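# Hang the blue mug on the mug tree

## Task

Put the blue mug on the mug tree so that it hangs from one of the tree's arms by its handle, not resting on or touching the tree's base, and it must stay there after the robot lets go.

## Robot and tools

Robot: two arms on a table, left_arm (base near y = +0.287 m) and right_arm (base near y = -0.242 m). Each ends in a sixteen-motor hand with index, middle and ring fingers plus a thumb. The right arm has a right hand and the left arm has its mirror image, a left hand. Two fixed cameras, cam_high and cam_low, both 896x504, sit on a stand behind the arms. Something may occasionally nudge a loose object.

Scene frame: origin at table-top height, halfway between the arms' nominal bases. +z is up, +x reaches out over the table, +y is toward the left_arm. These directions do not match left and right in the images. Reported hand positions (metres) and orientations (quat_wxyz) use this frame and may be off by a few centimetres, more when the arm is stretched far out.

Hand point axes (right hand): +z runs along straight fingers toward the tips. +x crosses the palm away from the thumb; on the left hand +x points toward the thumb. +y points out of the back of the hand, so the palm face is at y = -0.062 m. Straight fingertips reach about 0.139 m beyond knuckles at z = -0.017 m. A rigid mast on the palm side of the wrist can collide with things.

execute_actions(actions, cameras): actions is a list of up to 15 actions, run in order, each lasting 0.5 s. An action is a table of at most 15 rows, one per 1/30 s step. If there are fewer rows, the last row is repeated to fill out the 15 steps. Every row has exactly 48 numbers, each in [-1, 1], covering both arms even if one stays still:
- 1-6: left_arm dx, dy, dz, rx, ry, rz.
- 7-22: left hand hinge goals, in the order index_abd, index_mcp, index_pip, index_dip, middle_abd, middle_mcp, middle_pip, middle_dip, ring_abd, ring_mcp, ring_pip, ring_dip, thumb_cmc, thumb_axl, thumb_mcp, thumb_ipl.
- 23-24: left current_limit, speed.
- 25-30: right_arm dx to rz.
- 31-46: right hand goals, same order.
- 47-48: right current_limit, speed.

The arm numbers are offsets, not poses. They are measured in scene-frame axes from that arm's Hand target as it was when the action began. Every row of an action counts from that same start, not from the row before. A new action starts from the updated target, so sending the same offset twice moves the arm twice. A value of 1.0 means 0.6 m for dx/dy/dz and 180 degrees for rx/ry/rz. rx, ry and rz together form one rotation vector, turning the hand about its target position. All zeros means holding the current target.

The controller clips any commanded orientation to within 40 degrees of the measured one. A single action may fall short of the target. The hand often stops short of the Hand target and sags lower under load. If so, send the missing distance as a further offset, or command slightly higher. To stop pressing against something, command the target back beyond the hand point.

The hand numbers are absolute goal angles, scaled linearly between each hinge's two stops; -1 curls or bends toward the palm. Straight values: _abd 0.00, _mcp 0.75, _pip 0.58, _dip 0.70, thumb_cmc 0.71, thumb_axl 0.68, thumb_mcp 0.23, thumb_ipl 0.17. A zero is a real goal, not 'no change'. To keep a hand as it is, send back its hand_goal, hand_current_limit and hand_speed. current_limit maps -1..+1 to 0..550 mA. speed sets the hinge rate to (speed+1)/2 of 8.5 rad/s. Both start at +0.4 and -0.6 and keep their last values.

A finger presses only while its goal lies past the object's surface; the further past, the harder it presses. A motor at 495 mA or more for 5 s shuts down for 10 s, so avoid long hard squeezes. Never let one hand grip the other hand's fingers, and don't let the arms bump each other.

cameras: a list of names, ["all"], or []. If left out, images come only with an empty actions list. An unknown name invalidates the call. A call returns once the robot is still, at most 3 s after its last action. The robot also holds its last command and keeps running while you think.

Results per arm:
- end_effector_position and end_effector_quat_wxyz.
- Hand target: the last commanded pose after clipping, which the next offsets start from.
- Joint positions and velocities ('within noise' when at rest) and joint torques (numbers 3 and 4 wrap at ±28 N m).
- hand_goal and hand_measured, on the same -1..1 scale.
- hand_current_ma (positive pushes toward -1).
- hand_state per motor: moving, goal, blocked or overload.
- Step readings of position during motion, and motor temperatures.
A MOTOR HOT line appears at 85 °C. At 100 °C that arm goes limp for 30-60 s or more. Holding loads, stretching far out or pushing at unreachable poses heats the motors.

zoom_image(camera, region): camera is cam_high or cam_low, and it must appear in the newest images. region is [x0, y0, x1, y1] in pixels from the top-left corner, at most 504 wide and 504 high.

read_manual(section): returns licence texts only and does not move the robot.

finished_scene(scene=1): ends the scene for good. The mug must already hang by its handle, clear of the base, without support.

Avoid: knocking the mug or tree out of the work area, dropping the mug or releasing it while it is still moving, hitting the table or tree hard, forceful pushes, and arm stops. Smooth, efficient motion is better.

Each tool is called after "Call:" in YAML: its name, and indented under it one key for each argument.

## Session

Call:
execute_actions:
  actions: []

Scene clock: 0.00 s.
left_arm: end_effector_position=(+0.0380, -0.0385, +0.1717) hand_goal=(+0.000, +0.754, +0.576, +0.696, +0.000, +0.754, +0.576, +0.696, +0.000, +0.754, +0.576, +0.696, +0.714, +0.678, +0.226, +0.168) hand_measured=(+0.000, +0.754, +0.576, +0.696, +0.000, +0.754, +0.576, +0.696, +0.000, +0.754, +0.576, +0.696, +0.714, +0.678, +0.226, +0.168) hand_current_ma=(+0, +0, +0, +0, +0, +0, +0, +0, +0, +0, +0, +0, +0, +0, +0, +0) hand_state=(goal, goal, goal, goal, goal, goal, goal, goal, goal, goal, goal, goal, goal, goal, goal, goal) hand_current_limit=0.40 hand_speed=-0.60 end_effector_quat_wxyz=(+0.034, +0.993, -0.061, +0.092) | right_arm: end_effector_position=(+0.5170, -0.2634, +0.3797) hand_goal=(+0.000, +0.754, +0.576, +0.696, +0.000, +0.754, +0.576, +0.696, +0.000, +0.754, +0.576, +0.696, +0.714, +0.678, +0.226, +0.168) hand_measured=(+0.000, +0.754, +0.576, +0.696, +0.000, +0.754, +0.576, +0.696, +0.000, +0.754, +0.576, +0.696, +0.714, +0.678, +0.226, +0.168) hand_current_ma=(+0, +0, +0, +0, +0, +0, +0, +0, +0, +0, +0, +0, +0, +0, +0, +0) hand_state=(goal, goal, goal, goal, goal, goal, goal, goal, goal, goal, goal, goal, goal, goal, goal, goal) hand_current_limit=0.40 hand_speed=-0.60 end_effector_quat_wxyz=(-0.008, +0.493, +0.519, +0.698)
Joint positions: left_arm=[-1.417 0.948 0.649 -1.157 -0.16 0.329] | right_arm=[-0.34 1.17 0.69 0.425 -1.105 0.721]
Joint velocities: within noise
Joint torques (N m): no reading
Motor temperatures (°C): left_arm=[31 28 29 31 30 30] | right_arm=[35 30 33 35 30 26]
Heat: left arm: hottest waist 31 °C; right arm: hottest waist 35 °C.
Hand target: left_arm +0.0394, -0.0456, +0.1813; +0.044, +0.993, -0.060, +0.094 | right_arm +0.5195, -0.2641, +0.3960; +0.003, +0.481, +0.523, +0.704

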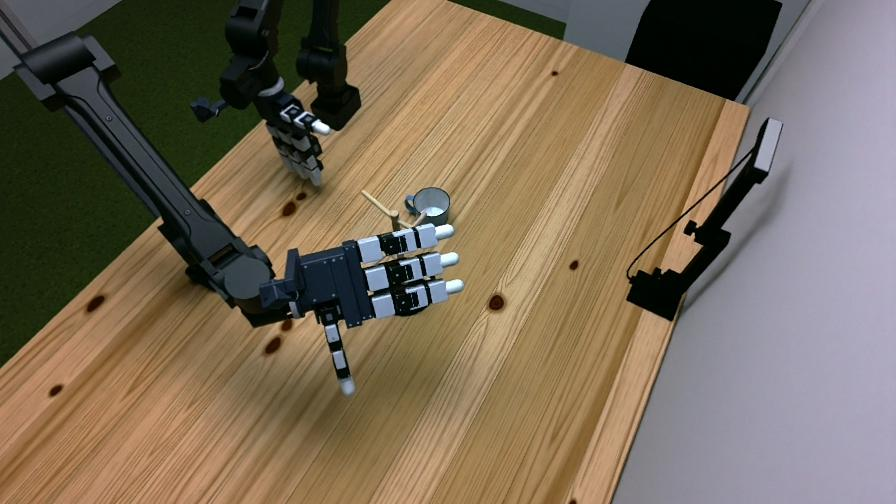

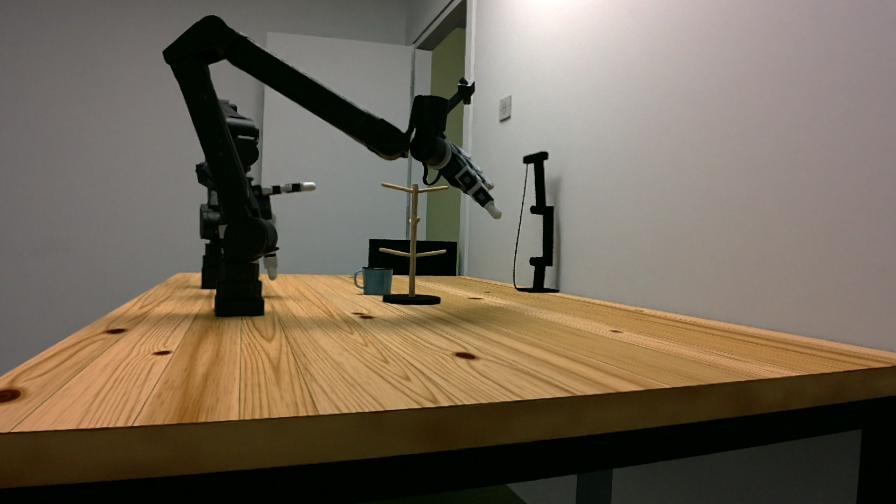

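Call:
zoom_image:
  camera: "cam_low"
  region: [330, 150, 530, 320]

Call:
zoom_image:
  camera: "cam_high"
  region: [240, 130, 500, 350]

Scaled by 2.520 from the camera's 896x504 image, which has a finer 1280x720 frame.

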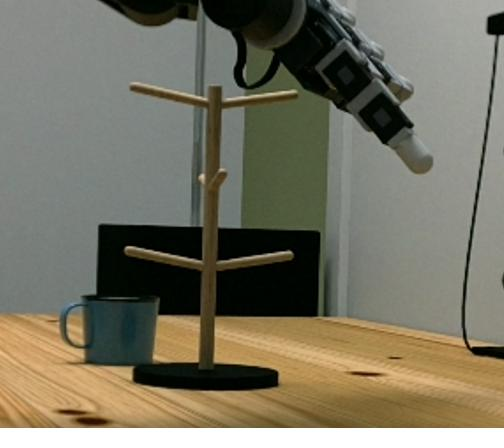

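Scaled by 1.938 from the camera's 896x504 image, which has a finer 1280x720 frame.

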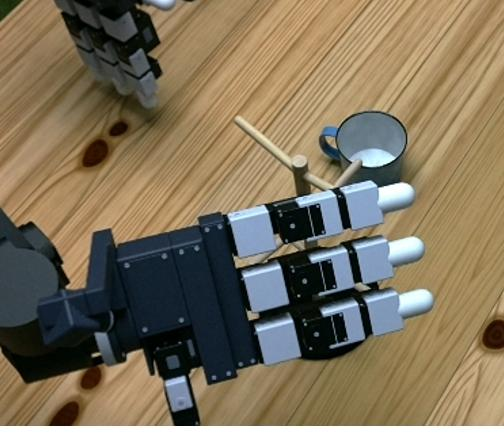

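Call:
execute_actions:
  actions:
    - [[0,0,0.02,0,0,0,0,0.754,0.576,0.696,0,0.754,0.576,0.696,0,0.754,0.576,0.696,0.714,0.678,0.226,0.168,0.4,-0.6,-0.03,-0.01,0.02,0,0,0,0,0.754,0.576,0.696,0,0.754,0.576,0.696,0,0.754,0.576,0.696,0.714,0.678,0.226,0.168,0.4,-0.6],[0,0,0.04,0,0,0,0,0.754,0.576,0.696,0,0.754,0.576,0.696,0,0.754,0.576,0.696,0.714,0.678,0.226,0.168,0.4,-0.6,-0.06,-0.02,0.04,0,0,0,0,0.754,0.576,0.696,0,0.754,0.576,0.696,0,0.754,0.576,0.696,0.714,0.678,0.226,0.168,0.4,-0.6]]
    - [[0,0,0.03,0,0,0,0,0.754,0.576,0.696,0,0.754,0.576,0.696,0,0.754,0.576,0.696,0.714,0.678,0.226,0.168,0.4,-0.6,-0.06,-0.02,0.02,0,0,0,0,0.754,0.576,0.696,0,0.754,0.576,0.696,0,0.754,0.576,0.696,0.714,0.678,0.226,0.168,0.4,-0.6],[0,0,0.06,0,0,0,0,0.754,0.576,0.696,0,0.754,0.576,0.696,0,0.754,0.576,0.696,0.714,0.678,0.226,0.168,0.4,-0.6,-0.12,-0.04,0.04,0,0,0,0,0.754,0.576,0.696,0,0.754,0.576,0.696,0,0.754,0.576,0.696,0.714,0.678,0.226,0.168,0.4,-0.6]]
    - [[0,0,0,0,0,0,0,0.754,0.576,0.696,0,0.754,0.576,0.696,0,0.754,0.576,0.696,0.714,0.678,0.226,0.168,0.4,-0.6,-0.06,-0.02,0.01,0,0,0,0,0.754,0.576,0.696,0,0.754,0.576,0.696,0,0.754,0.576,0.696,0.714,0.678,0.226,0.168,0.4,-0.6],[0,0,0,0,0,0,0,0.754,0.576,0.696,0,0.754,0.576,0.696,0,0.754,0.576,0.696,0.714,0.678,0.226,0.168,0.4,-0.6,-0.12,-0.04,0.01,0,0,0,0,0.754,0.576,0.696,0,0.754,0.576,0.696,0,0.754,0.576,0.696,0.714,0.678,0.226,0.168,0.4,-0.6]]
    - [[0,0,0,0,0,0,0,0.754,0.576,0.696,0,0.754,0.576,0.696,0,0.754,0.576,0.696,0.714,0.678,0.226,0.168,0.4,-0.6,-0.06,-0.02,0,0,0,0,0,0.754,0.576,0.696,0,0.754,0.576,0.696,0,0.754,0.576,0.696,0.714,0.678,0.226,0.168,0.4,-0.6],[0,0,0,0,0,0,0,0.754,0.576,0.696,0,0.754,0.576,0.696,0,0.754,0.576,0.696,0.714,0.678,0.226,0.168,0.4,-0.6,-0.1,-0.04,0,0,0,0,0,0.754,0.576,0.696,0,0.754,0.576,0.696,0,0.754,0.576,0.696,0.714,0.678,0.226,0.168,0.4,-0.6]]
  cameras: ["all"]

Scene clock: 47.63 s.
left_arm: end_effector_position=(+0.0376, -0.0361, +0.2209) hand_goal=(+0.000, +0.754, +0.576, +0.696, +0.000, +0.754, +0.576, +0.696, +0.000, +0.754, +0.576, +0.696, +0.714, +0.678, +0.226, +0.168) hand_measured=(+0.000, +0.754, +0.576, +0.696, +0.000, +0.754, +0.576, +0.696, +0.000, +0.754, +0.576, +0.696, +0.714, +0.678, +0.224, +0.168) hand_current_ma=(+0, -1, +1, +0, +0, -1, +1, +0, +0, -1, +1, +0, +0, -1, -6, +0) hand_state=(goal, goal, goal, goal, goal, goal, goal, goal, goal, goal, goal, goal, goal, goal, goal, goal) hand_current_limit=0.40 hand_speed=-0.60 end_effector_quat_wxyz=(+0.028, +0.994, -0.062, +0.090) | right_arm: end_effector_position=(+0.3365, -0.3287, +0.4331) hand_goal=(+0.000, +0.754, +0.576, +0.696, +0.000, +0.754, +0.576, +0.696, +0.000, +0.754, +0.576, +0.696, +0.714, +0.678, +0.226, +0.168) hand_measured=(+0.002, +0.760, +0.576, +0.696, +0.002, +0.760, +0.576, +0.696, +0.002, +0.760, +0.576, +0.696, +0.718, +0.678, +0.226, +0.168) hand_current_ma=(+2, +15, +1, +0, +3, +15, +1, +0, +3, +16, +1, +0, +13, -2, +0, -1) hand_state=(goal, goal, goal, goal, goal, goal, goal, goal, goal, goal, goal, goal, goal, goal, goal, goal) hand_current_limit=0.40 hand_speed=-0.60 end_effector_quat_wxyz=(+0.008, +0.499, +0.501, +0.707)
Joint positions: left_arm=[-1.417 0.912 0.765 -1.321 -0.16 0.329] | right_arm=[-0.847 0.655 0.545 0.127 -1.565 0.788]
Joint torques (N m): left_arm=[0.26 -4.01 10.13 0.16 -0.36 0.1] | right_arm=[1.67 0.09 9.85 1.35 -0.08 -0.19]
Motor temperatures (°C): left_arm=[30 28 36 30 30 30] | right_arm=[35 30 40 35 29 26]
Heat: left arm: hottest elbow 36 °C; right arm: hottest elbow 40 °C.
Hand target: left_arm +0.0394, -0.0456, +0.2413; +0.044, +0.993, -0.060, +0.094 | right_arm +0.3368, -0.3224, +0.4483; +0.018, +0.484, +0.515, +0.707 (last step not sent: back at the drive's target)
Off the commanded pose: left_arm 0.023 m, 2 deg | right_arm 0.062 m, 3 deg.
led back after a hold (left arm): the arm was led back toward your command in small steps, so it may still be short of it.
Step readings (end_effector_position of left_arm | right_arm):
0: (+0.0380, -0.0385, +0.1717) | (+0.5170, -0.2634, +0.3797)
1: (+0.0380, -0.0385, +0.1717) | (+0.5170, -0.2633, +0.3797)
2: (+0.0380, -0.0384, +0.1716) | (+0.5165, -0.2627, +0.3802)
4: (+0.0375, -0.0359, +0.1712) | (+0.5119, -0.2609, +0.3836)
8: (+0.0368, -0.0322, +0.1739) | (+0.4942, -0.2640, +0.4072)
15: (+0.0372, -0.0343, +0.1824) | (+0.4818, -0.2683, +0.4216)
16: (+0.0372, -0.0341, +0.1825) | (+0.4818, -0.2685, +0.4207)
17: (+0.0371, -0.0336, +0.1829) | (+0.4805, -0.2688, +0.4198)
19: (+0.0366, -0.0313, +0.1869) | (+0.4693, -0.2698, +0.4177)
23: (+0.0372, -0.0343, +0.2067) | (+0.4342, -0.2829, +0.4306)
30: (+0.0378, -0.0374, +0.2215) | (+0.4108, -0.2911, +0.4457)
31: (+0.0377, -0.0369, +0.2213) | (+0.4108, -0.2920, +0.4439)
32: (+0.0377, -0.0366, +0.2211) | (+0.4091, -0.2921, +0.4428)
34: (+0.0376, -0.0364, +0.2210) | (+0.3971, -0.2939, +0.4402)
38: (+0.0376, -0.0362, +0.2209) | (+0.3631, -0.3072, +0.4449)
45: (+0.0376, -0.0361, +0.2209) | (+0.3421, -0.3168, +0.4543)
46: (+0.0376, -0.0361, +0.2209) | (+0.3418, -0.3177, +0.4531)
47: (+0.0376, -0.0361, +0.2209) | (+0.3406, -0.3197, +0.4512)
49: (+0.0376, -0.0361, +0.2209) | (+0.3318, -0.3256, +0.4462) HELD (not all sent) right_arm
50: (+0.0376, -0.0361, +0.2209) | (+0.3269, -0.3273, +0.4454) HELD (not all sent) left_arm right_arm
53: (+0.0376, -0.0361, +0.2209) | (+0.3238, -0.3264, +0.4465) HELD (not all sent) right_arm
60: (+0.0376, -0.0361, +0.2209) | (+0.3361, -0.3287, +0.4335) HELD (not all sent) right_arm
HELD (not all sent) left_arm: steps 50 to 51.
HELD (not all sent) right_arm: steps 49 to 60.
pose unreachable (left arm): on one or more control steps of this call, first in action 3 (counted from 0), this arm could not follow its commanded pose, so it was not sent that pose on those steps. It may still have moved: this result reports where it is.
cause: moving toward the commanded pose would bring a part of the arm too close to another arm (a part of this arm just beyond joint 6 (wrist roll) and a part of the right arm just beyond its joint 3 (elbow), along the way the arms are being sent, or toward where that arm still pushes).
pose unreachable (right arm): on one or more control steps of this call, first in action 3 (counted from 0), this arm could not follow its commanded pose, so it was not sent that pose on those steps. It may still have moved: this result reports where it is.
cause: moving toward the commanded pose would bring a part of the arm too close to another arm (a part of this arm just beyond joint 3 (elbow) and a part of the left arm just beyond its joint 6 (wrist roll), at the place that arm is still heading or pushing toward).

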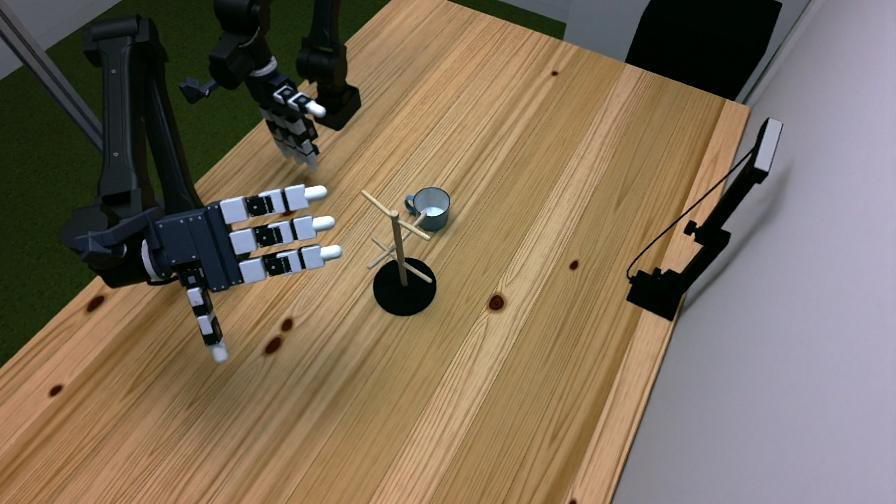

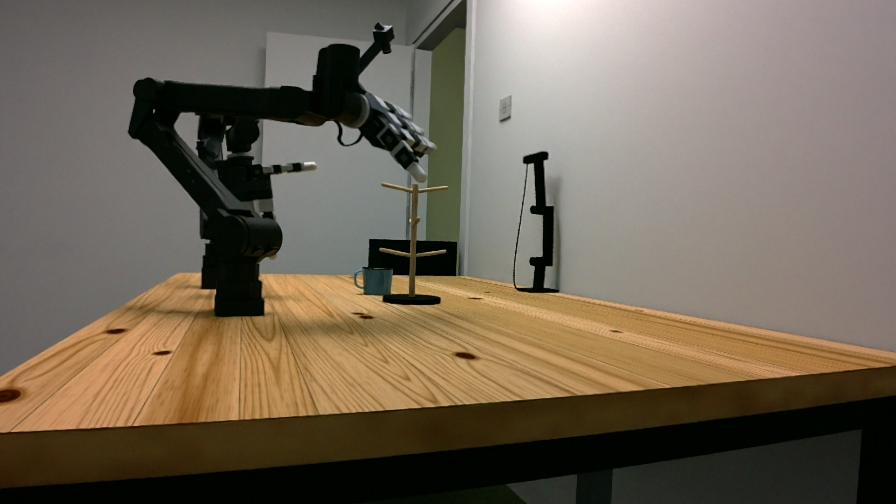

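Call:
zoom_image:
  camera: "cam_high"
  region: [340, 170, 480, 330]

Call:
zoom_image:
  camera: "cam_low"
  region: [340, 165, 480, 315]

Scaled by 3.150 from the camera's 896x504 image, which has a finer 1280x720 frame.

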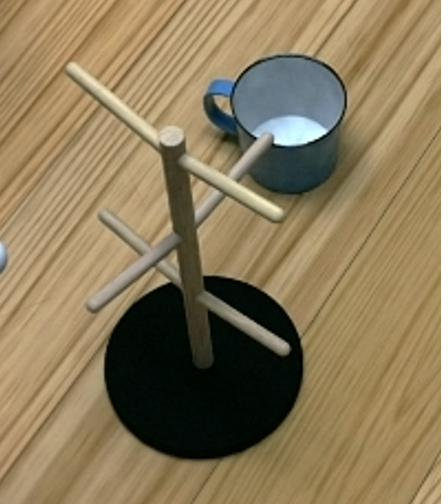

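Scaled by 3.360 from the camera's 896x504 image, which has a finer 1280x720 frame.

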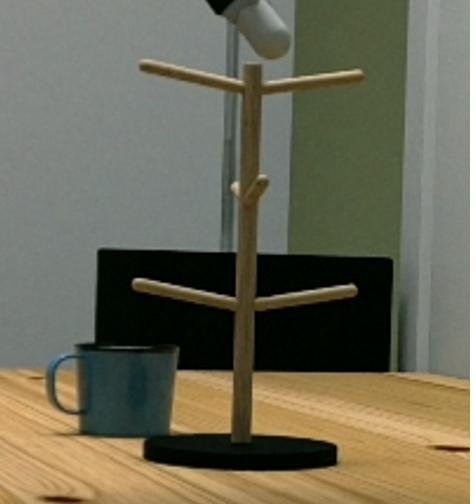

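Call:
execute_actions:
  actions:
    - [[0.1,0.055,0.045,-0.0124,-0.0451,-0.0121,0,0.4,0.2,0.5,-0.1,0.5,0.4,0.6,-0.03,0.5,0.4,0.6,-0.3,0.45,0.3,0.05,0.4,-0.6,0,0,0,0,0,0,0,0.754,0.576,0.696,0,0.754,0.576,0.696,0,0.754,0.576,0.696,0.714,0.678,0.226,0.168,0.4,-0.6]]
    - [[0.11,0.062,0.037,-0.0124,-0.0451,-0.0121,0,-0.068,-0.737,0.043,-0.233,0.342,0.285,0.478,-0.067,0.342,0.285,0.478,-0.971,0.222,0.449,-0.049,0.4,-0.6,0,0,0,0,0,0,0,0.754,0.576,0.696,0,0.754,0.576,0.696,0,0.754,0.576,0.696,0.714,0.678,0.226,0.168,0.4,-0.6]]
    - [[0.11,0.063,0.037,-0.0124,-0.0451,-0.0121,0,-0.068,-0.737,0.043,-0.233,0.342,0.285,0.478,-0.067,0.342,0.285,0.478,-0.971,0.222,0.449,-0.049,0.4,-0.6,0,0,0,0,0,0,0,0.754,0.576,0.696,0,0.754,0.576,0.696,0,0.754,0.576,0.696,0.714,0.678,0.226,0.168,0.4,-0.6]]
    - [[0.11,0.063,0.03,-0.0124,-0.0451,-0.0121,0,-0.068,-0.737,0.043,-0.233,0.342,0.285,0.478,-0.067,0.342,0.285,0.478,-0.971,0.222,0.449,-0.049,0.4,-0.6,0,0,0,0,0,0,0,0.754,0.576,0.696,0,0.754,0.576,0.696,0,0.754,0.576,0.696,0.714,0.678,0.226,0.168,0.4,-0.6]]
  cameras: ["all"]

Scene clock: 63.10 s.
left_arm: end_effector_position=(+0.2872, +0.0991, +0.3159) hand_goal=(+0.000, -0.068, -0.736, +0.044, -0.232, +0.342, +0.286, +0.478, -0.066, +0.342, +0.286, +0.478, -0.970, +0.222, +0.450, -0.048) hand_measured=(+0.000, -0.056, -0.732, +0.046, -0.232, +0.346, +0.290, +0.482, -0.066, +0.348, +0.290, +0.480, -0.974, +0.224, +0.440, -0.048) hand_current_ma=(+0, +28, +5, +4, +0, +9, +7, +5, -1, +10, +7, +5, -6, +3, -27, +2) hand_state=(goal, goal, goal, goal, goal, goal, goal, goal, goal, goal, goal, goal, goal, goal, goal, goal) hand_current_limit=0.40 hand_speed=-0.60 end_effector_quat_wxyz=(+0.109, +0.921, -0.133, +0.350) | right_arm: end_effector_position=(+0.3365, -0.3287, +0.4331) hand_goal=(+0.000, +0.754, +0.576, +0.696, +0.000, +0.754, +0.576, +0.696, +0.000, +0.754, +0.576, +0.696, +0.714, +0.678, +0.226, +0.168) hand_measured=(+0.002, +0.760, +0.576, +0.696, +0.002, +0.760, +0.576, +0.696, +0.002, +0.760, +0.576, +0.696, +0.718, +0.678, +0.226, +0.168) hand_current_ma=(+2, +15, +1, +0, +3, +15, +1, +0, +3, +16, +1, +0, +13, -2, +0, -1) hand_state=(goal, goal, goal, goal, goal, goal, goal, goal, goal, goal, goal, goal, goal, goal, goal, goal) hand_current_limit=0.40 hand_speed=-0.60 end_effector_quat_wxyz=(+0.008, +0.499, +0.501, +0.707)
Joint positions: left_arm=[-0.26 0.825 0.765 -0.773 0.155 1.581] | right_arm=[-0.847 0.655 0.545 0.127 -1.565 0.788]
Joint torques (N m): left_arm=[0.67 -3.25 10.02 2.92 0.43 0.09] | right_arm=[2.08 0.03 9.62 1.37 -0.07 -0.18]
Motor temperatures (°C): left_arm=[30 28 41 30 30 30] | right_arm=[35 30 42 34 29 26]
Heat: left arm: hottest elbow 41 °C; right arm: hottest elbow 42 °C.
Hand target: left_arm +0.2974, +0.1003, +0.3307; +0.108, +0.913, -0.137, +0.368 | right_arm +0.3368, -0.3224, +0.4483; +0.018, +0.484, +0.515, +0.707
Off the commanded pose: left_arm 0.018 m, 2 deg | right_arm 0.016 m, 3 deg.
Step readings (end_effector_position of left_arm | right_arm):
0: (+0.0376, -0.0361, +0.2209) | (+0.3365, -0.3287, +0.4331)
1: (+0.0380, -0.0360, +0.2210) | (+0.3365, -0.3287, +0.4331)
2: (+0.0414, -0.0349, +0.2220) | (+0.3365, -0.3287, +0.4331)
4: (+0.0588, -0.0284, +0.2286) | (+0.3365, -0.3287, +0.4331)
8: (+0.0901, -0.0099, +0.2489) | (+0.3365, -0.3287, +0.4331)
15: (+0.0967, -0.0038, +0.2566) | (+0.3365, -0.3287, +0.4331)
16: (+0.0970, -0.0039, +0.2566) | (+0.3365, -0.3287, +0.4331)
17: (+0.0999, -0.0030, +0.2572) | (+0.3365, -0.3287, +0.4331)
19: (+0.1193, +0.0053, +0.2622) | (+0.3365, -0.3287, +0.4331)
23: (+0.1563, +0.0267, +0.2803) | (+0.3365, -0.3287, +0.4331)
30: (+0.1637, +0.0280, +0.2895) | (+0.3365, -0.3287, +0.4331)
31: (+0.1641, +0.0278, +0.2898) | (+0.3365, -0.3287, +0.4331)
32: (+0.1665, +0.0283, +0.2909) | (+0.3365, -0.3287, +0.4331)
34: (+0.1848, +0.0378, +0.2954) | (+0.3365, -0.3287, +0.4331)
38: (+0.2215, +0.0638, +0.3059) | (+0.3365, -0.3287, +0.4331)
45: (+0.2272, +0.0642, +0.3139) | (+0.3365, -0.3287, +0.4331)
46: (+0.2273, +0.0638, +0.3140) | (+0.3365, -0.3287, +0.4331)
47: (+0.2290, +0.0636, +0.3155) | (+0.3365, -0.3287, +0.4331)
49: (+0.2446, +0.0724, +0.3203) | (+0.3365, -0.3287, +0.4331)
53: (+0.2797, +0.1024, +0.3242) | (+0.3365, -0.3287, +0.4331)
60: (+0.2892, +0.1010, +0.3168) | (+0.3365, -0.3287, +0.4331)

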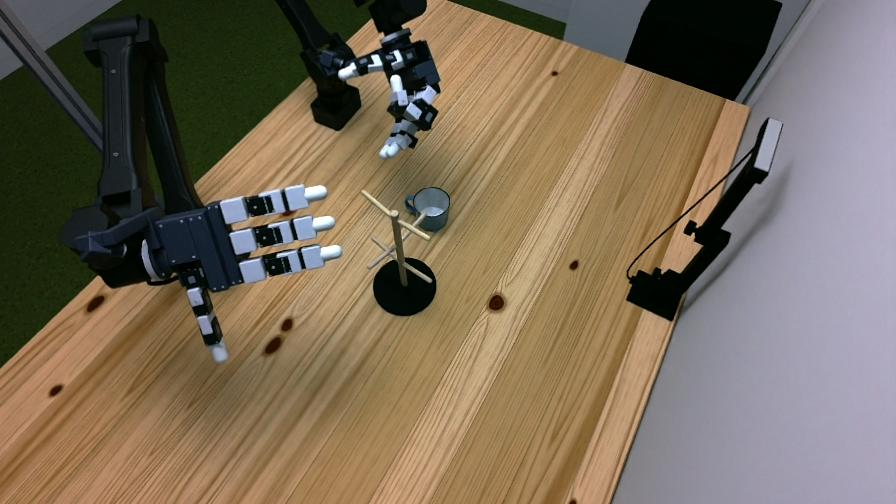

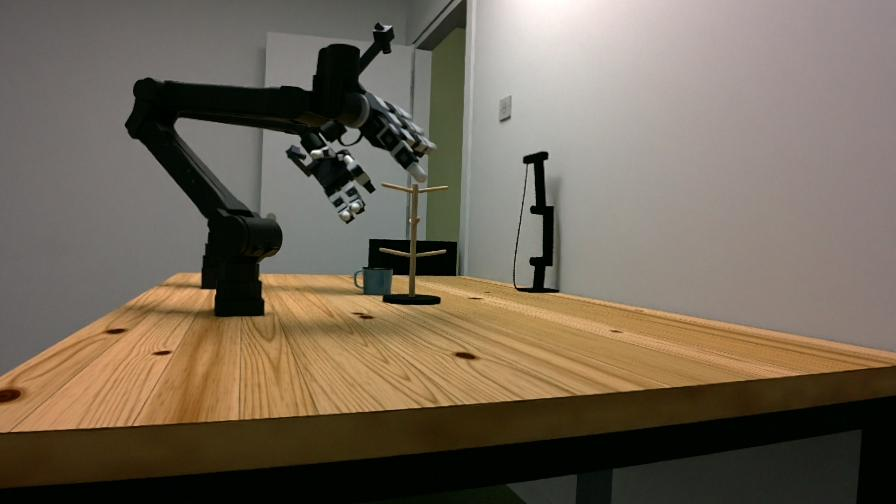

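Call:
execute_actions:
  actions:
    - [[0.0636,0.0542,-0.03,-0.0124,-0.0451,-0.0121,0,-0.068,-0.737,0.043,-0.233,0.342,0.285,0.478,-0.067,0.342,0.285,0.478,-0.971,0.222,0.449,-0.049,0.4,-0.6,0,0,0,0,0,0,0,0.754,0.576,0.696,0,0.754,0.576,0.696,0,0.754,0.576,0.696,0.714,0.678,0.226,0.168,0.4,-0.6]]
    - [[0.0636,0.0542,-0.05,-0.0124,-0.0451,-0.0121,0,-0.068,-0.737,0.043,-0.233,0.342,0.285,0.478,-0.067,0.342,0.285,0.478,-0.971,0.222,0.449,-0.049,0.4,-0.6,0,0,0,0,0,0,0,0.754,0.576,0.696,0,0.754,0.576,0.696,0,0.754,0.576,0.696,0.714,0.678,0.226,0.168,0.4,-0.6]]
    - [[0.0636,0.0542,-0.06,-0.0124,-0.0451,-0.0121,0,-0.068,-0.737,0.043,-0.233,0.342,0.285,0.478,-0.067,0.342,0.285,0.478,-0.971,0.222,0.449,-0.049,0.4,-0.6,0,0,0,0,0,0,0,0.754,0.576,0.696,0,0.754,0.576,0.696,0,0.754,0.576,0.696,0.714,0.678,0.226,0.168,0.4,-0.6]]
    - [[0.0636,0.0542,-0.05,-0.0124,-0.0451,-0.0121,0,-0.068,-0.737,0.043,-0.233,0.342,0.285,0.478,-0.067,0.342,0.285,0.478,-0.971,0.222,0.449,-0.049,0.4,-0.6,0,0,0,0,0,0,0,0.754,0.576,0.696,0,0.754,0.576,0.696,0,0.754,0.576,0.696,0.714,0.678,0.226,0.168,0.4,-0.6]]
  cameras: ["all"]

Scene clock: 69.07 s.
left_arm: end_effector_position=(+0.4361, +0.2265, +0.2041) hand_goal=(+0.000, -0.068, -0.736, +0.044, -0.232, +0.342, +0.286, +0.478, -0.066, +0.342, +0.286, +0.478, -0.970, +0.222, +0.450, -0.048) hand_measured=(+0.000, -0.064, -0.734, +0.046, -0.234, +0.344, +0.288, +0.480, -0.068, +0.344, +0.288, +0.480, -0.976, +0.224, +0.442, -0.048) hand_current_ma=(+0, +9, +4, +4, -2, +3, +4, +5, -2, +4, +4, +4, -14, +3, -24, +2) hand_state=(goal, goal, goal, goal, goal, goal, goal, goal, goal, goal, goal, goal, goal, goal, goal, goal) hand_current_limit=0.40 hand_speed=-0.60 end_effector_quat_wxyz=(+0.166, +0.762, -0.200, +0.593) | right_arm: end_effector_position=(+0.3365, -0.3287, +0.4331) hand_goal=(+0.000, +0.754, +0.576, +0.696, +0.000, +0.754, +0.576, +0.696, +0.000, +0.754, +0.576, +0.696, +0.714, +0.678, +0.226, +0.168) hand_measured=(+0.002, +0.760, +0.576, +0.696, +0.002, +0.760, +0.576, +0.696, +0.002, +0.760, +0.576, +0.696, +0.718, +0.678, +0.226, +0.168) hand_current_ma=(+2, +15, +1, +0, +3, +15, +1, +0, +3, +16, +1, +0, +13, -2, +0, -1) hand_state=(goal, goal, goal, goal, goal, goal, goal, goal, goal, goal, goal, goal, goal, goal, goal, goal) hand_current_limit=0.40 hand_speed=-0.60 end_effector_quat_wxyz=(+0.008, +0.499, +0.501, +0.707)
Joint positions: left_arm=[0.218 1.567 0.649 0.58 0.761 1.793] | right_arm=[-0.847 0.655 0.545 0.127 -1.565 0.788]
Joint torques (N m): left_arm=[0.03 -9.93 7.51 3.11 0.44 -0.24] | right_arm=[2.61 1.14 9.65 1.42 -0.07 -0.17]
Heat: left arm: hottest elbow 42 °C; right arm: hottest elbow 43 °C.
Hand target: left_arm +0.4501, +0.2304, +0.2168; +0.163, +0.750, -0.201, +0.609 | right_arm +0.3368, -0.3224, +0.4483; +0.018, +0.484, +0.515, +0.707
Off the commanded pose: left_arm 0.019 m, 2 deg | right_arm 0.016 m, 3 deg.
Step readings (end_effector_position of left_arm | right_arm):
0: (+0.2871, +0.0991, +0.3158) | (+0.3365, -0.3287, +0.4331)
1: (+0.2873, +0.0990, +0.3164) | (+0.3365, -0.3287, +0.4331)
2: (+0.2885, +0.0984, +0.3190) | (+0.3365, -0.3287, +0.4331)
4: (+0.2992, +0.1043, +0.3261) | (+0.3365, -0.3287, +0.4331)
8: (+0.3237, +0.1296, +0.3271) | (+0.3365, -0.3287, +0.4331)
15: (+0.3317, +0.1318, +0.3134) | (+0.3365, -0.3287, +0.4331)
16: (+0.3317, +0.1312, +0.3133) | (+0.3365, -0.3287, +0.4331)
17: (+0.3324, +0.1304, +0.3146) | (+0.3365, -0.3287, +0.4331)
19: (+0.3394, +0.1354, +0.3154) | (+0.3365, -0.3287, +0.4331)
23: (+0.3595, +0.1596, +0.2976) | (+0.3365, -0.3287, +0.4331)
30: (+0.3698, +0.1643, +0.2804) | (+0.3365, -0.3287, +0.4331)
31: (+0.3702, +0.1639, +0.2818) | (+0.3365, -0.3287, +0.4331)
32: (+0.3706, +0.1632, +0.2840) | (+0.3365, -0.3287, +0.4331)
34: (+0.3777, +0.1675, +0.2859) | (+0.3365, -0.3287, +0.4331)
38: (+0.3989, +0.1904, +0.2654) | (+0.3365, -0.3287, +0.4331)
45: (+0.4078, +0.1970, +0.2425) | (+0.3365, -0.3287, +0.4331)
46: (+0.4080, +0.1967, +0.2439) | (+0.3365, -0.3287, +0.4331)
47: (+0.4080, +0.1961, +0.2463) | (+0.3365, -0.3287, +0.4331)
49: (+0.4119, +0.1993, +0.2457) | (+0.3365, -0.3287, +0.4331)
53: (+0.4253, +0.2178, +0.2159) | (+0.3365, -0.3287, +0.4331)
60: (+0.4311, +0.2254, +0.1947) | (+0.3365, -0.3287, +0.4331)

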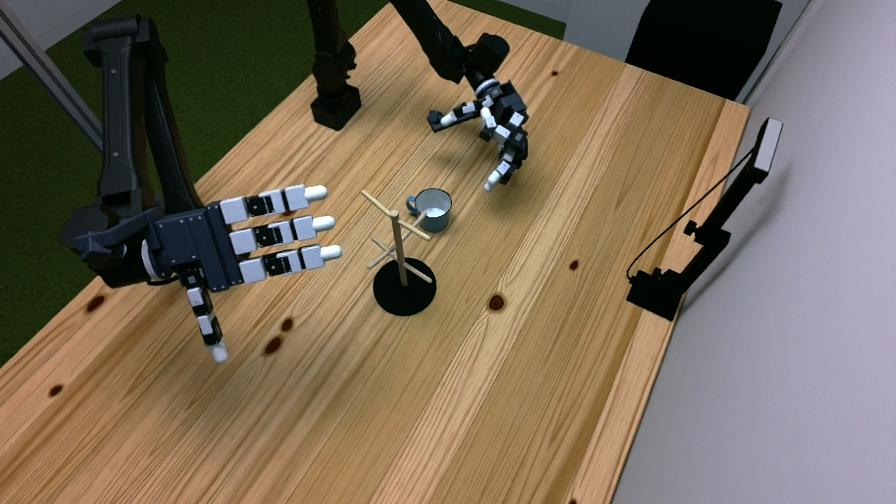

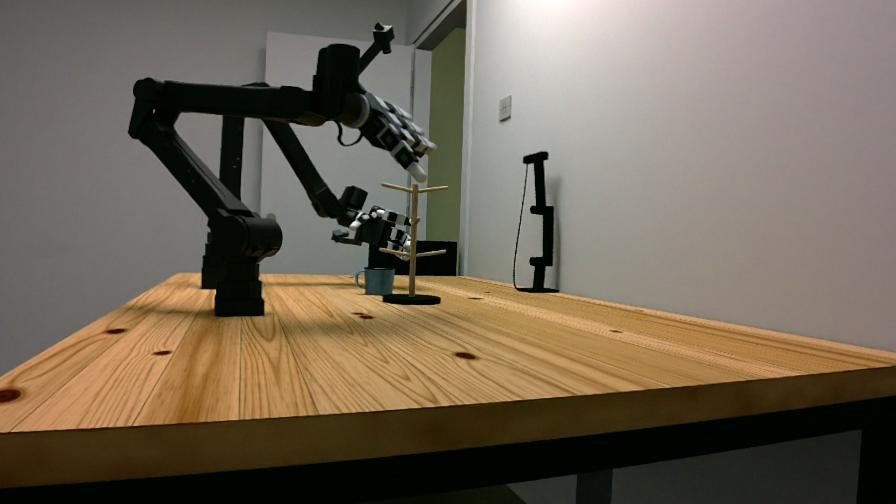

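Call:
execute_actions:
  actions:
    - [[0.0025,-0.015,-0.0833,0,0,0,0,-0.068,-0.737,0.043,-0.233,0.342,0.285,0.478,-0.067,0.342,0.285,0.478,-0.971,0.222,0.449,-0.049,0.4,-0.6,0,0,0,0,0,0,0,0.754,0.576,0.696,0,0.754,0.576,0.696,0,0.754,0.576,0.696,0.714,0.678,0.226,0.168,0.4,-0.6]]
    - [[0.0025,-0.015,-0.0833,0,0,0,0,-0.068,-0.737,0.043,-0.233,0.342,0.285,0.478,-0.067,0.342,0.285,0.478,-0.971,0.222,0.449,-0.049,0.4,-0.6,0,0,0,0,0,0,0,0.754,0.576,0.696,0,0.754,0.576,0.696,0,0.754,0.576,0.696,0.714,0.678,0.226,0.168,0.4,-0.6]]
  cameras: ["all"]

Scene clock: 70.80 s.
left_arm: end_effector_position=(+0.4506, +0.2172, +0.1195) hand_goal=(+0.000, -0.068, -0.736, +0.044, -0.232, +0.342, +0.286, +0.478, -0.066, +0.342, +0.286, +0.478, -0.970, +0.222, +0.450, -0.048) hand_measured=(+0.000, -0.064, -0.734, +0.046, -0.234, +0.344, +0.288, +0.480, -0.068, +0.340, +0.286, +0.480, -0.978, +0.224, +0.442, -0.048) hand_current_ma=(+0, +8, +4, +4, -2, +3, +4, +5, -1, -2, -1, +2, -15, +3, -24, +2) hand_state=(goal, goal, goal, goal, goal, goal, goal, goal, goal, goal, goal, goal, goal, goal, goal, goal) hand_current_limit=0.40 hand_speed=-0.60 end_effector_quat_wxyz=(+0.158, +0.752, -0.202, +0.607) | right_arm: end_effector_position=(+0.3365, -0.3287, +0.4331) hand_goal=(+0.000, +0.754, +0.576, +0.696, +0.000, +0.754, +0.576, +0.696, +0.000, +0.754, +0.576, +0.696, +0.714, +0.678, +0.226, +0.168) hand_measured=(+0.002, +0.760, +0.576, +0.696, +0.002, +0.760, +0.576, +0.696, +0.002, +0.760, +0.576, +0.696, +0.718, +0.678, +0.226, +0.168) hand_current_ma=(+2, +15, +1, +0, +3, +15, +1, +0, +3, +16, +1, +0, +13, -2, +0, -1) hand_state=(goal, goal, goal, goal, goal, goal, goal, goal, goal, goal, goal, goal, goal, goal, goal, goal) hand_current_limit=0.40 hand_speed=-0.60 end_effector_quat_wxyz=(+0.008, +0.499, +0.501, +0.707)
Joint positions: left_arm=[0.185 1.867 0.649 0.93 0.725 1.773] | right_arm=[-0.847 0.655 0.545 0.127 -1.565 0.788]
Joint torques (N m): left_arm=[-1.14 -10.7 3.66 3.15 0.04 -0.26] | right_arm=[1.44 0.09 9.48 1.5 -0.13 -0.19]
Heat: left arm: hottest elbow 41 °C; right arm: hottest elbow 43 °C.
Hand target: left_arm +0.4531, +0.2123, +0.1168; +0.163, +0.750, -0.201, +0.609 | right_arm +0.3368, -0.3224, +0.4483; +0.018, +0.484, +0.515, +0.707
Off the commanded pose: left_arm 0.006 m, 1 deg | right_arm 0.016 m, 3 deg.
Step readings (end_effector_position of left_arm | right_arm):
0: (+0.4361, +0.2265, +0.2042) | (+0.3365, -0.3287, +0.4331)
1: (+0.4362, +0.2265, +0.2042) | (+0.3365, -0.3287, +0.4331)
2: (+0.4368, +0.2267, +0.2043) | (+0.3365, -0.3287, +0.4331)
4: (+0.4401, +0.2277, +0.2005) | (+0.3365, -0.3287, +0.4331)
8: (+0.4448, +0.2281, +0.1773) | (+0.3365, -0.3287, +0.4331)
15: (+0.4463, +0.2255, +0.1628) | (+0.3365, -0.3287, +0.4331)
16: (+0.4467, +0.2255, +0.1637) | (+0.3365, -0.3287, +0.4331)
17: (+0.4474, +0.2250, +0.1637) | (+0.3365, -0.3287, +0.4331)
19: (+0.4499, +0.2241, +0.1590) | (+0.3365, -0.3287, +0.4331)
23: (+0.4506, +0.2202, +0.1323) | (+0.3365, -0.3287, +0.4331)
30: (+0.4503, +0.2172, +0.1182) | (+0.3365, -0.3287, +0.4331)

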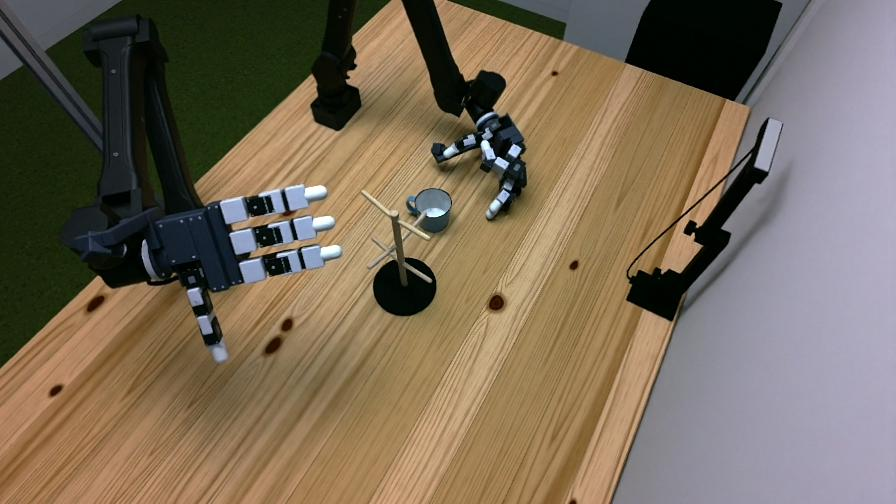

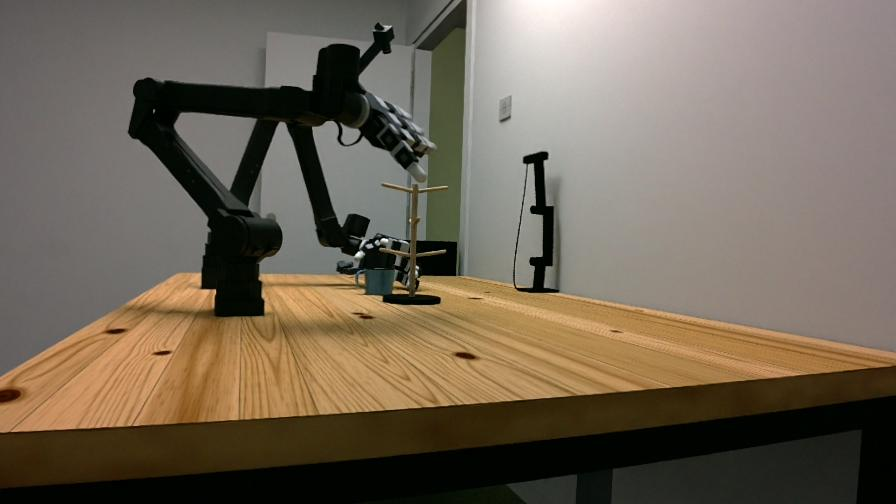

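Call:
zoom_image:
  camera: "cam_low"
  region: [320, 190, 460, 310]

Call:
zoom_image:
  camera: "cam_high"
  region: [390, 60, 550, 240]

Scaled by 3.600 from the camera's 896x504 image, which has a finer 1280x720 frame.

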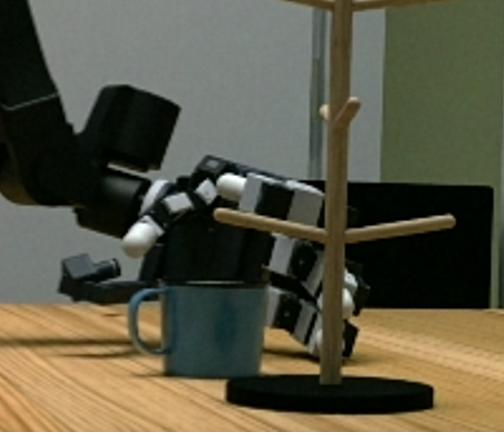

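Scaled by 2.800 from the camera's 896x504 image, which has a finer 1280x720 frame.

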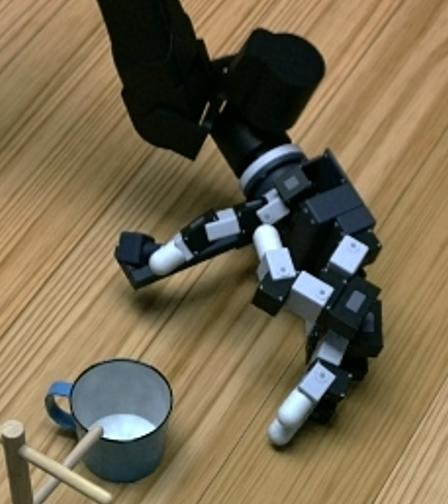

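Call:
zoom_image:
  camera: "cam_low"
  region: [345, 230, 445, 300]

Call:
zoom_image:
  camera: "cam_high"
  region: [425, 120, 535, 230]

Scaled by 5.040 from the camera's 896x504 image, which has a finer 1280x720 frame.

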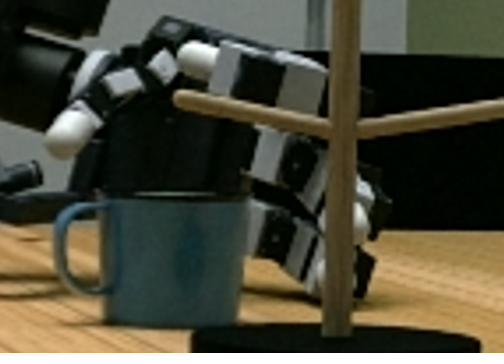

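Scaled by 4.582 from the camera's 896x504 image, which has a finer 1280x720 frame.

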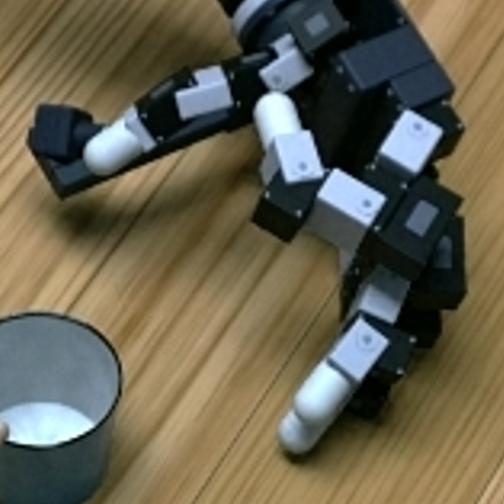

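Call:
execute_actions:
  actions:
    - [[-0.045,-0.08,-0.005,0,0,0,0,-0.068,-0.737,0.043,-0.233,0.342,0.285,0.478,0,0.342,0.285,0.478,-0.971,0.222,0.449,-0.049,0.4,-0.6,0,0,0,0,0,0,0,0.754,0.576,0.696,0,0.754,0.576,0.696,0,0.754,0.576,0.696,0.714,0.678,0.226,0.168,0.4,-0.6]]
  cameras: ["all"]

Call:
zoom_image:
  camera: "cam_low"
  region: [345, 230, 445, 300]

Call:
zoom_image:
  camera: "cam_high"
  region: [390, 130, 500, 240]

Scene clock: 79.80 s.
left_arm: end_effector_position=(+0.4281, +0.1666, +0.1140) hand_goal=(+0.000, -0.068, -0.736, +0.044, -0.232, +0.342, +0.286, +0.478, +0.000, +0.342, +0.286, +0.478, -0.970, +0.222, +0.450, -0.048) hand_measured=(+0.000, -0.064, -0.734, +0.046, -0.214, +0.344, +0.286, +0.480, -0.018, +0.342, +0.286, +0.480, -0.978, +0.224, +0.442, -0.048) hand_current_ma=(+0, +7, +4, +4, +38, +4, +1, +4, -37, +0, -1, +2, -15, +3, -24, +2) hand_state=(goal, goal, goal, goal, goal, goal, goal, goal, goal, goal, goal, goal, goal, goal, goal, goal) hand_current_limit=0.40 hand_speed=-0.60 end_effector_quat_wxyz=(+0.162, +0.751, -0.204, +0.607) | right_arm: end_effector_position=(+0.3365, -0.3287, +0.4331) hand_goal=(+0.000, +0.754, +0.576, +0.696, +0.000, +0.754, +0.576, +0.696, +0.000, +0.754, +0.576, +0.696, +0.714, +0.678, +0.226, +0.168) hand_measured=(+0.002, +0.760, +0.576, +0.696, +0.002, +0.760, +0.576, +0.696, +0.002, +0.760, +0.576, +0.696, +0.718, +0.678, +0.226, +0.168) hand_current_ma=(+2, +15, +1, +0, +3, +15, +1, +0, +3, +16, +1, +0, +13, -2, +0, -1) hand_state=(goal, goal, goal, goal, goal, goal, goal, goal, goal, goal, goal, goal, goal, goal, goal, goal) hand_current_limit=0.40 hand_speed=-0.60 end_effector_quat_wxyz=(+0.008, +0.499, +0.501, +0.707)
Joint positions: left_arm=[0.067 1.86 0.565 1.032 0.619 1.729] | right_arm=[-0.847 0.655 0.545 0.127 -1.565 0.788]
Joint torques (N m): left_arm=[-0.44 -10.99 2.28 3.12 -0.09 -0.21] | right_arm=[1.55 0.21 9.59 1.46 -0.11 -0.16]
Heat: left arm: hottest elbow 39 °C; right arm: hottest elbow 43 °C.
Hand target: left_arm +0.4261, +0.1644, +0.1138; +0.163, +0.750, -0.201, +0.609 | right_arm +0.3368, -0.3224, +0.4483; +0.018, +0.484, +0.515, +0.707
Off the commanded pose: left_arm 0.003 m, 0 deg | right_arm 0.016 m, 3 deg.
Step readings (end_effector_position of left_arm | right_arm):
0: (+0.4507, +0.2172, +0.1195) | (+0.3365, -0.3287, +0.4331)
1: (+0.4510, +0.2172, +0.1195) | (+0.3365, -0.3287, +0.4331)
2: (+0.4520, +0.2167, +0.1186) | (+0.3365, -0.3287, +0.4331)
4: (+0.4496, +0.2101, +0.1158) | (+0.3365, -0.3287, +0.4331)
8: (+0.4332, +0.1807, +0.1135) | (+0.3365, -0.3287, +0.4331)
15: (+0.4280, +0.1663, +0.1140) | (+0.3365, -0.3287, +0.4331)

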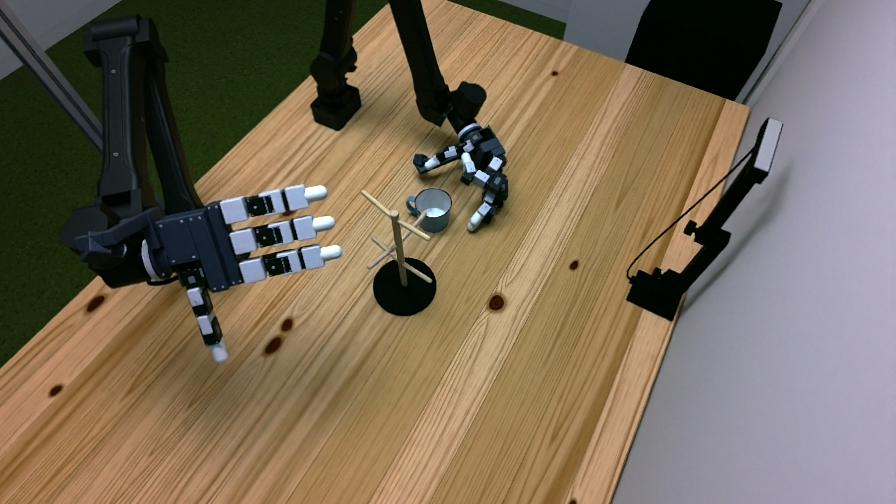

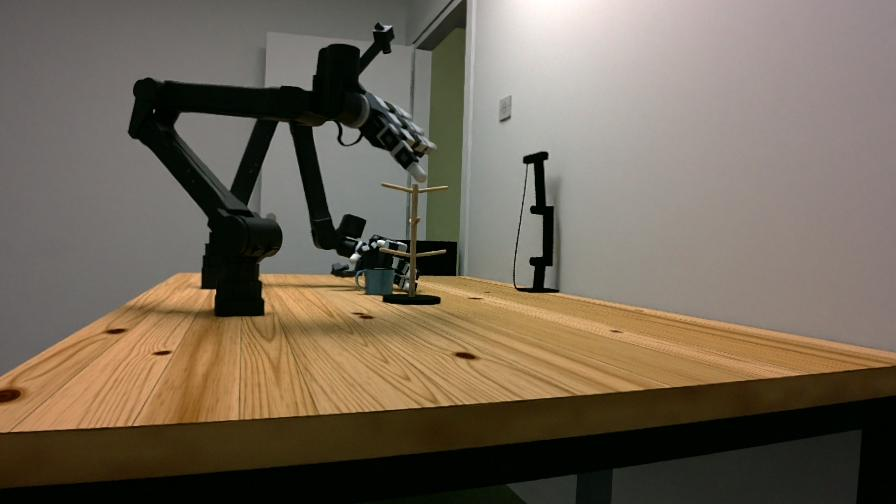

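Scaled by 5.040 from the camera's 896x504 image, which has a finer 1280x720 frame.

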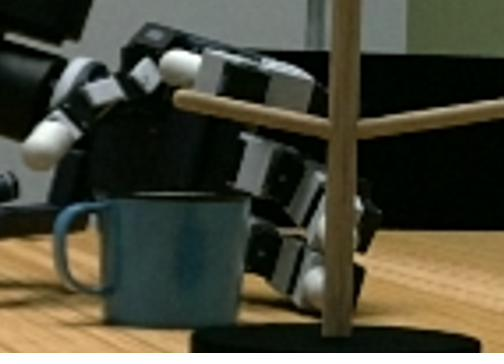

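Scaled by 4.582 from the camera's 896x504 image, which has a finer 1280x720 frame.

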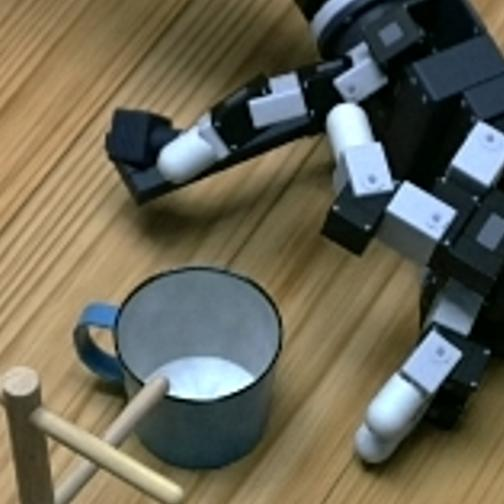

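Call:
execute_actions:
  actions:
    - [[-0.0267,-0.0355,0,0,0,0,0,-0.068,-0.737,0.043,-0.2,0.342,0.285,0.478,-0.03,0.342,0.285,0.478,-0.971,0.222,0.449,-0.049,0.4,-0.6,0,0,0,0,0,0,0,0.754,0.576,0.696,0,0.754,0.576,0.696,0,0.754,0.576,0.696,0.714,0.678,0.226,0.168,0.4,-0.6]]
    - [[-0.0267,-0.0355,0,0,0,0,0,-0.068,-0.737,0.043,-0.2,0.342,0.285,0.478,-0.03,0.342,0.285,0.478,-0.971,0.222,0.449,-0.049,0.4,-0.6,0,0,0,0,0,0,0,0.754,0.576,0.696,0,0.754,0.576,0.696,0,0.754,0.576,0.696,0.714,0.678,0.226,0.168,0.4,-0.6]]
  cameras: ["all"]

Call:
zoom_image:
  camera: "cam_low"
  region: [345, 230, 445, 300]

Call:
zoom_image:
  camera: "cam_high"
  region: [390, 130, 500, 240]

Scene clock: 82.37 s.
left_arm: end_effector_position=(+0.3980, +0.1256, +0.1134) hand_goal=(+0.000, -0.068, -0.736, +0.044, -0.200, +0.342, +0.286, +0.478, -0.030, +0.342, +0.286, +0.478, -0.970, +0.222, +0.450, -0.048) hand_measured=(+0.000, -0.064, -0.734, +0.046, -0.204, +0.344, +0.286, +0.480, -0.016, +0.342, +0.284, +0.480, -0.978, +0.224, +0.442, -0.048) hand_current_ma=(+0, +7, +4, +4, -6, +3, +1, +4, +27, +0, -1, +2, -15, +3, -24, +2) hand_state=(goal, goal, goal, goal, goal, goal, goal, goal, goal, goal, goal, goal, goal, goal, goal, goal) hand_current_limit=0.40 hand_speed=-0.60 end_effector_quat_wxyz=(+0.161, +0.751, -0.201, +0.608) | right_arm: end_effector_position=(+0.3365, -0.3287, +0.4331) hand_goal=(+0.000, +0.754, +0.576, +0.696, +0.000, +0.754, +0.576, +0.696, +0.000, +0.754, +0.576, +0.696, +0.714, +0.678, +0.226, +0.168) hand_measured=(+0.002, +0.760, +0.576, +0.696, +0.002, +0.760, +0.576, +0.696, +0.002, +0.760, +0.576, +0.696, +0.718, +0.678, +0.226, +0.168) hand_current_ma=(+2, +15, +1, +0, +3, +15, +1, +0, +3, +16, +1, +0, +13, -2, +0, -1) hand_state=(goal, goal, goal, goal, goal, goal, goal, goal, goal, goal, goal, goal, goal, goal, goal, goal) hand_current_limit=0.40 hand_speed=-0.60 end_effector_quat_wxyz=(+0.008, +0.499, +0.501, +0.707)
Joint positions: left_arm=[-0.045 1.837 0.473 1.121 0.506 1.692] | right_arm=[-0.847 0.655 0.545 0.127 -1.565 0.788]
Joint torques (N m): left_arm=[-0.67 -10.4 1.77 3.1 -0.12 -0.16] | right_arm=[2.67 -0.38 9.26 1.4 -0.06 -0.12]
Heat: left arm: hottest elbow 39 °C; right arm: hottest elbow 43 °C.
Hand target: left_arm +0.3941, +0.1217, +0.1139; +0.163, +0.750, -0.201, +0.609 | right_arm +0.3368, -0.3224, +0.4483; +0.018, +0.484, +0.515, +0.707
Off the commanded pose: left_arm 0.006 m, 0 deg | right_arm 0.016 m, 3 deg.
Step readings (end_effector_position of left_arm | right_arm):
0: (+0.4281, +0.1666, +0.1141) | (+0.3365, -0.3287, +0.4331)
1: (+0.4281, +0.1668, +0.1139) | (+0.3365, -0.3287, +0.4331)
2: (+0.4280, +0.1663, +0.1136) | (+0.3365, -0.3287, +0.4331)
4: (+0.4261, +0.1642, +0.1133) | (+0.3365, -0.3287, +0.4331)
8: (+0.4170, +0.1533, +0.1133) | (+0.3365, -0.3287, +0.4331)
15: (+0.4138, +0.1474, +0.1133) | (+0.3365, -0.3287, +0.4331)
16: (+0.4138, +0.1474, +0.1132) | (+0.3365, -0.3287, +0.4331)
17: (+0.4136, +0.1464, +0.1130) | (+0.3365, -0.3287, +0.4331)
19: (+0.4115, +0.1437, +0.1132) | (+0.3365, -0.3287, +0.4331)
23: (+0.4010, +0.1313, +0.1131) | (+0.3365, -0.3287, +0.4331)
30: (+0.3978, +0.1255, +0.1132) | (+0.3365, -0.3287, +0.4331)

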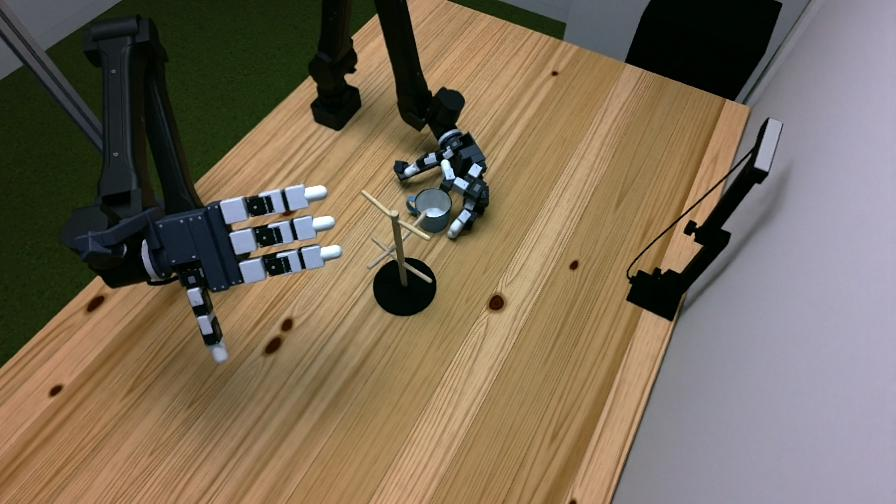

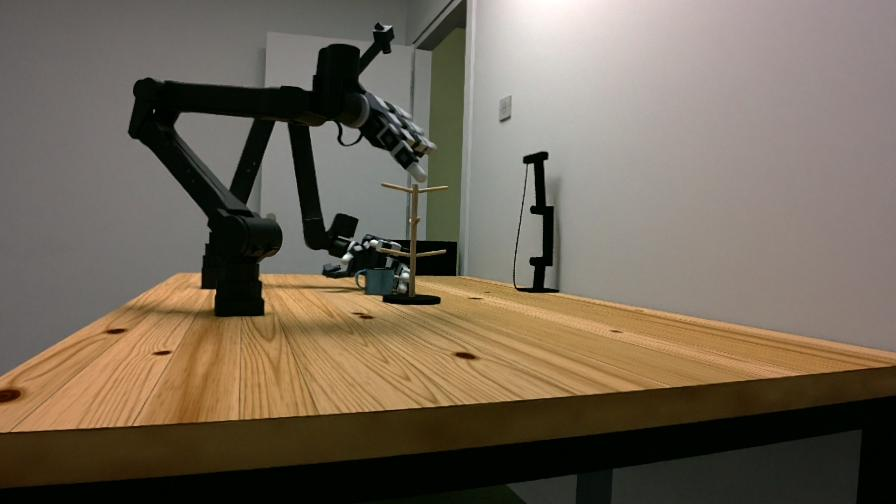

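Scaled by 5.040 from the camera's 896x504 image, which has a finer 1280x720 frame.

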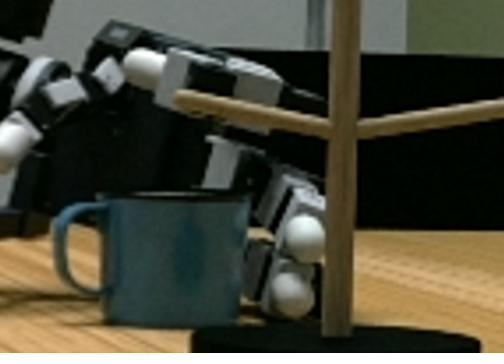

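Scaled by 4.582 from the camera's 896x504 image, which has a finer 1280x720 frame.

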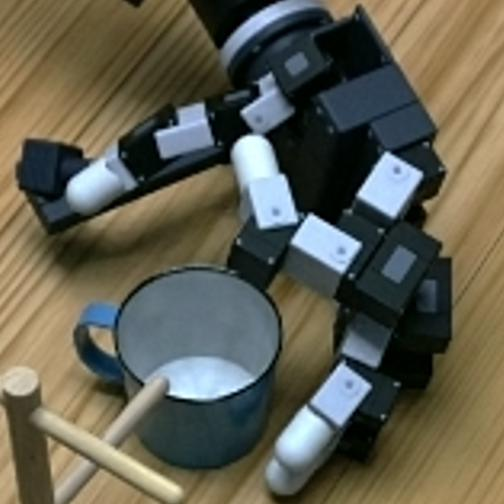

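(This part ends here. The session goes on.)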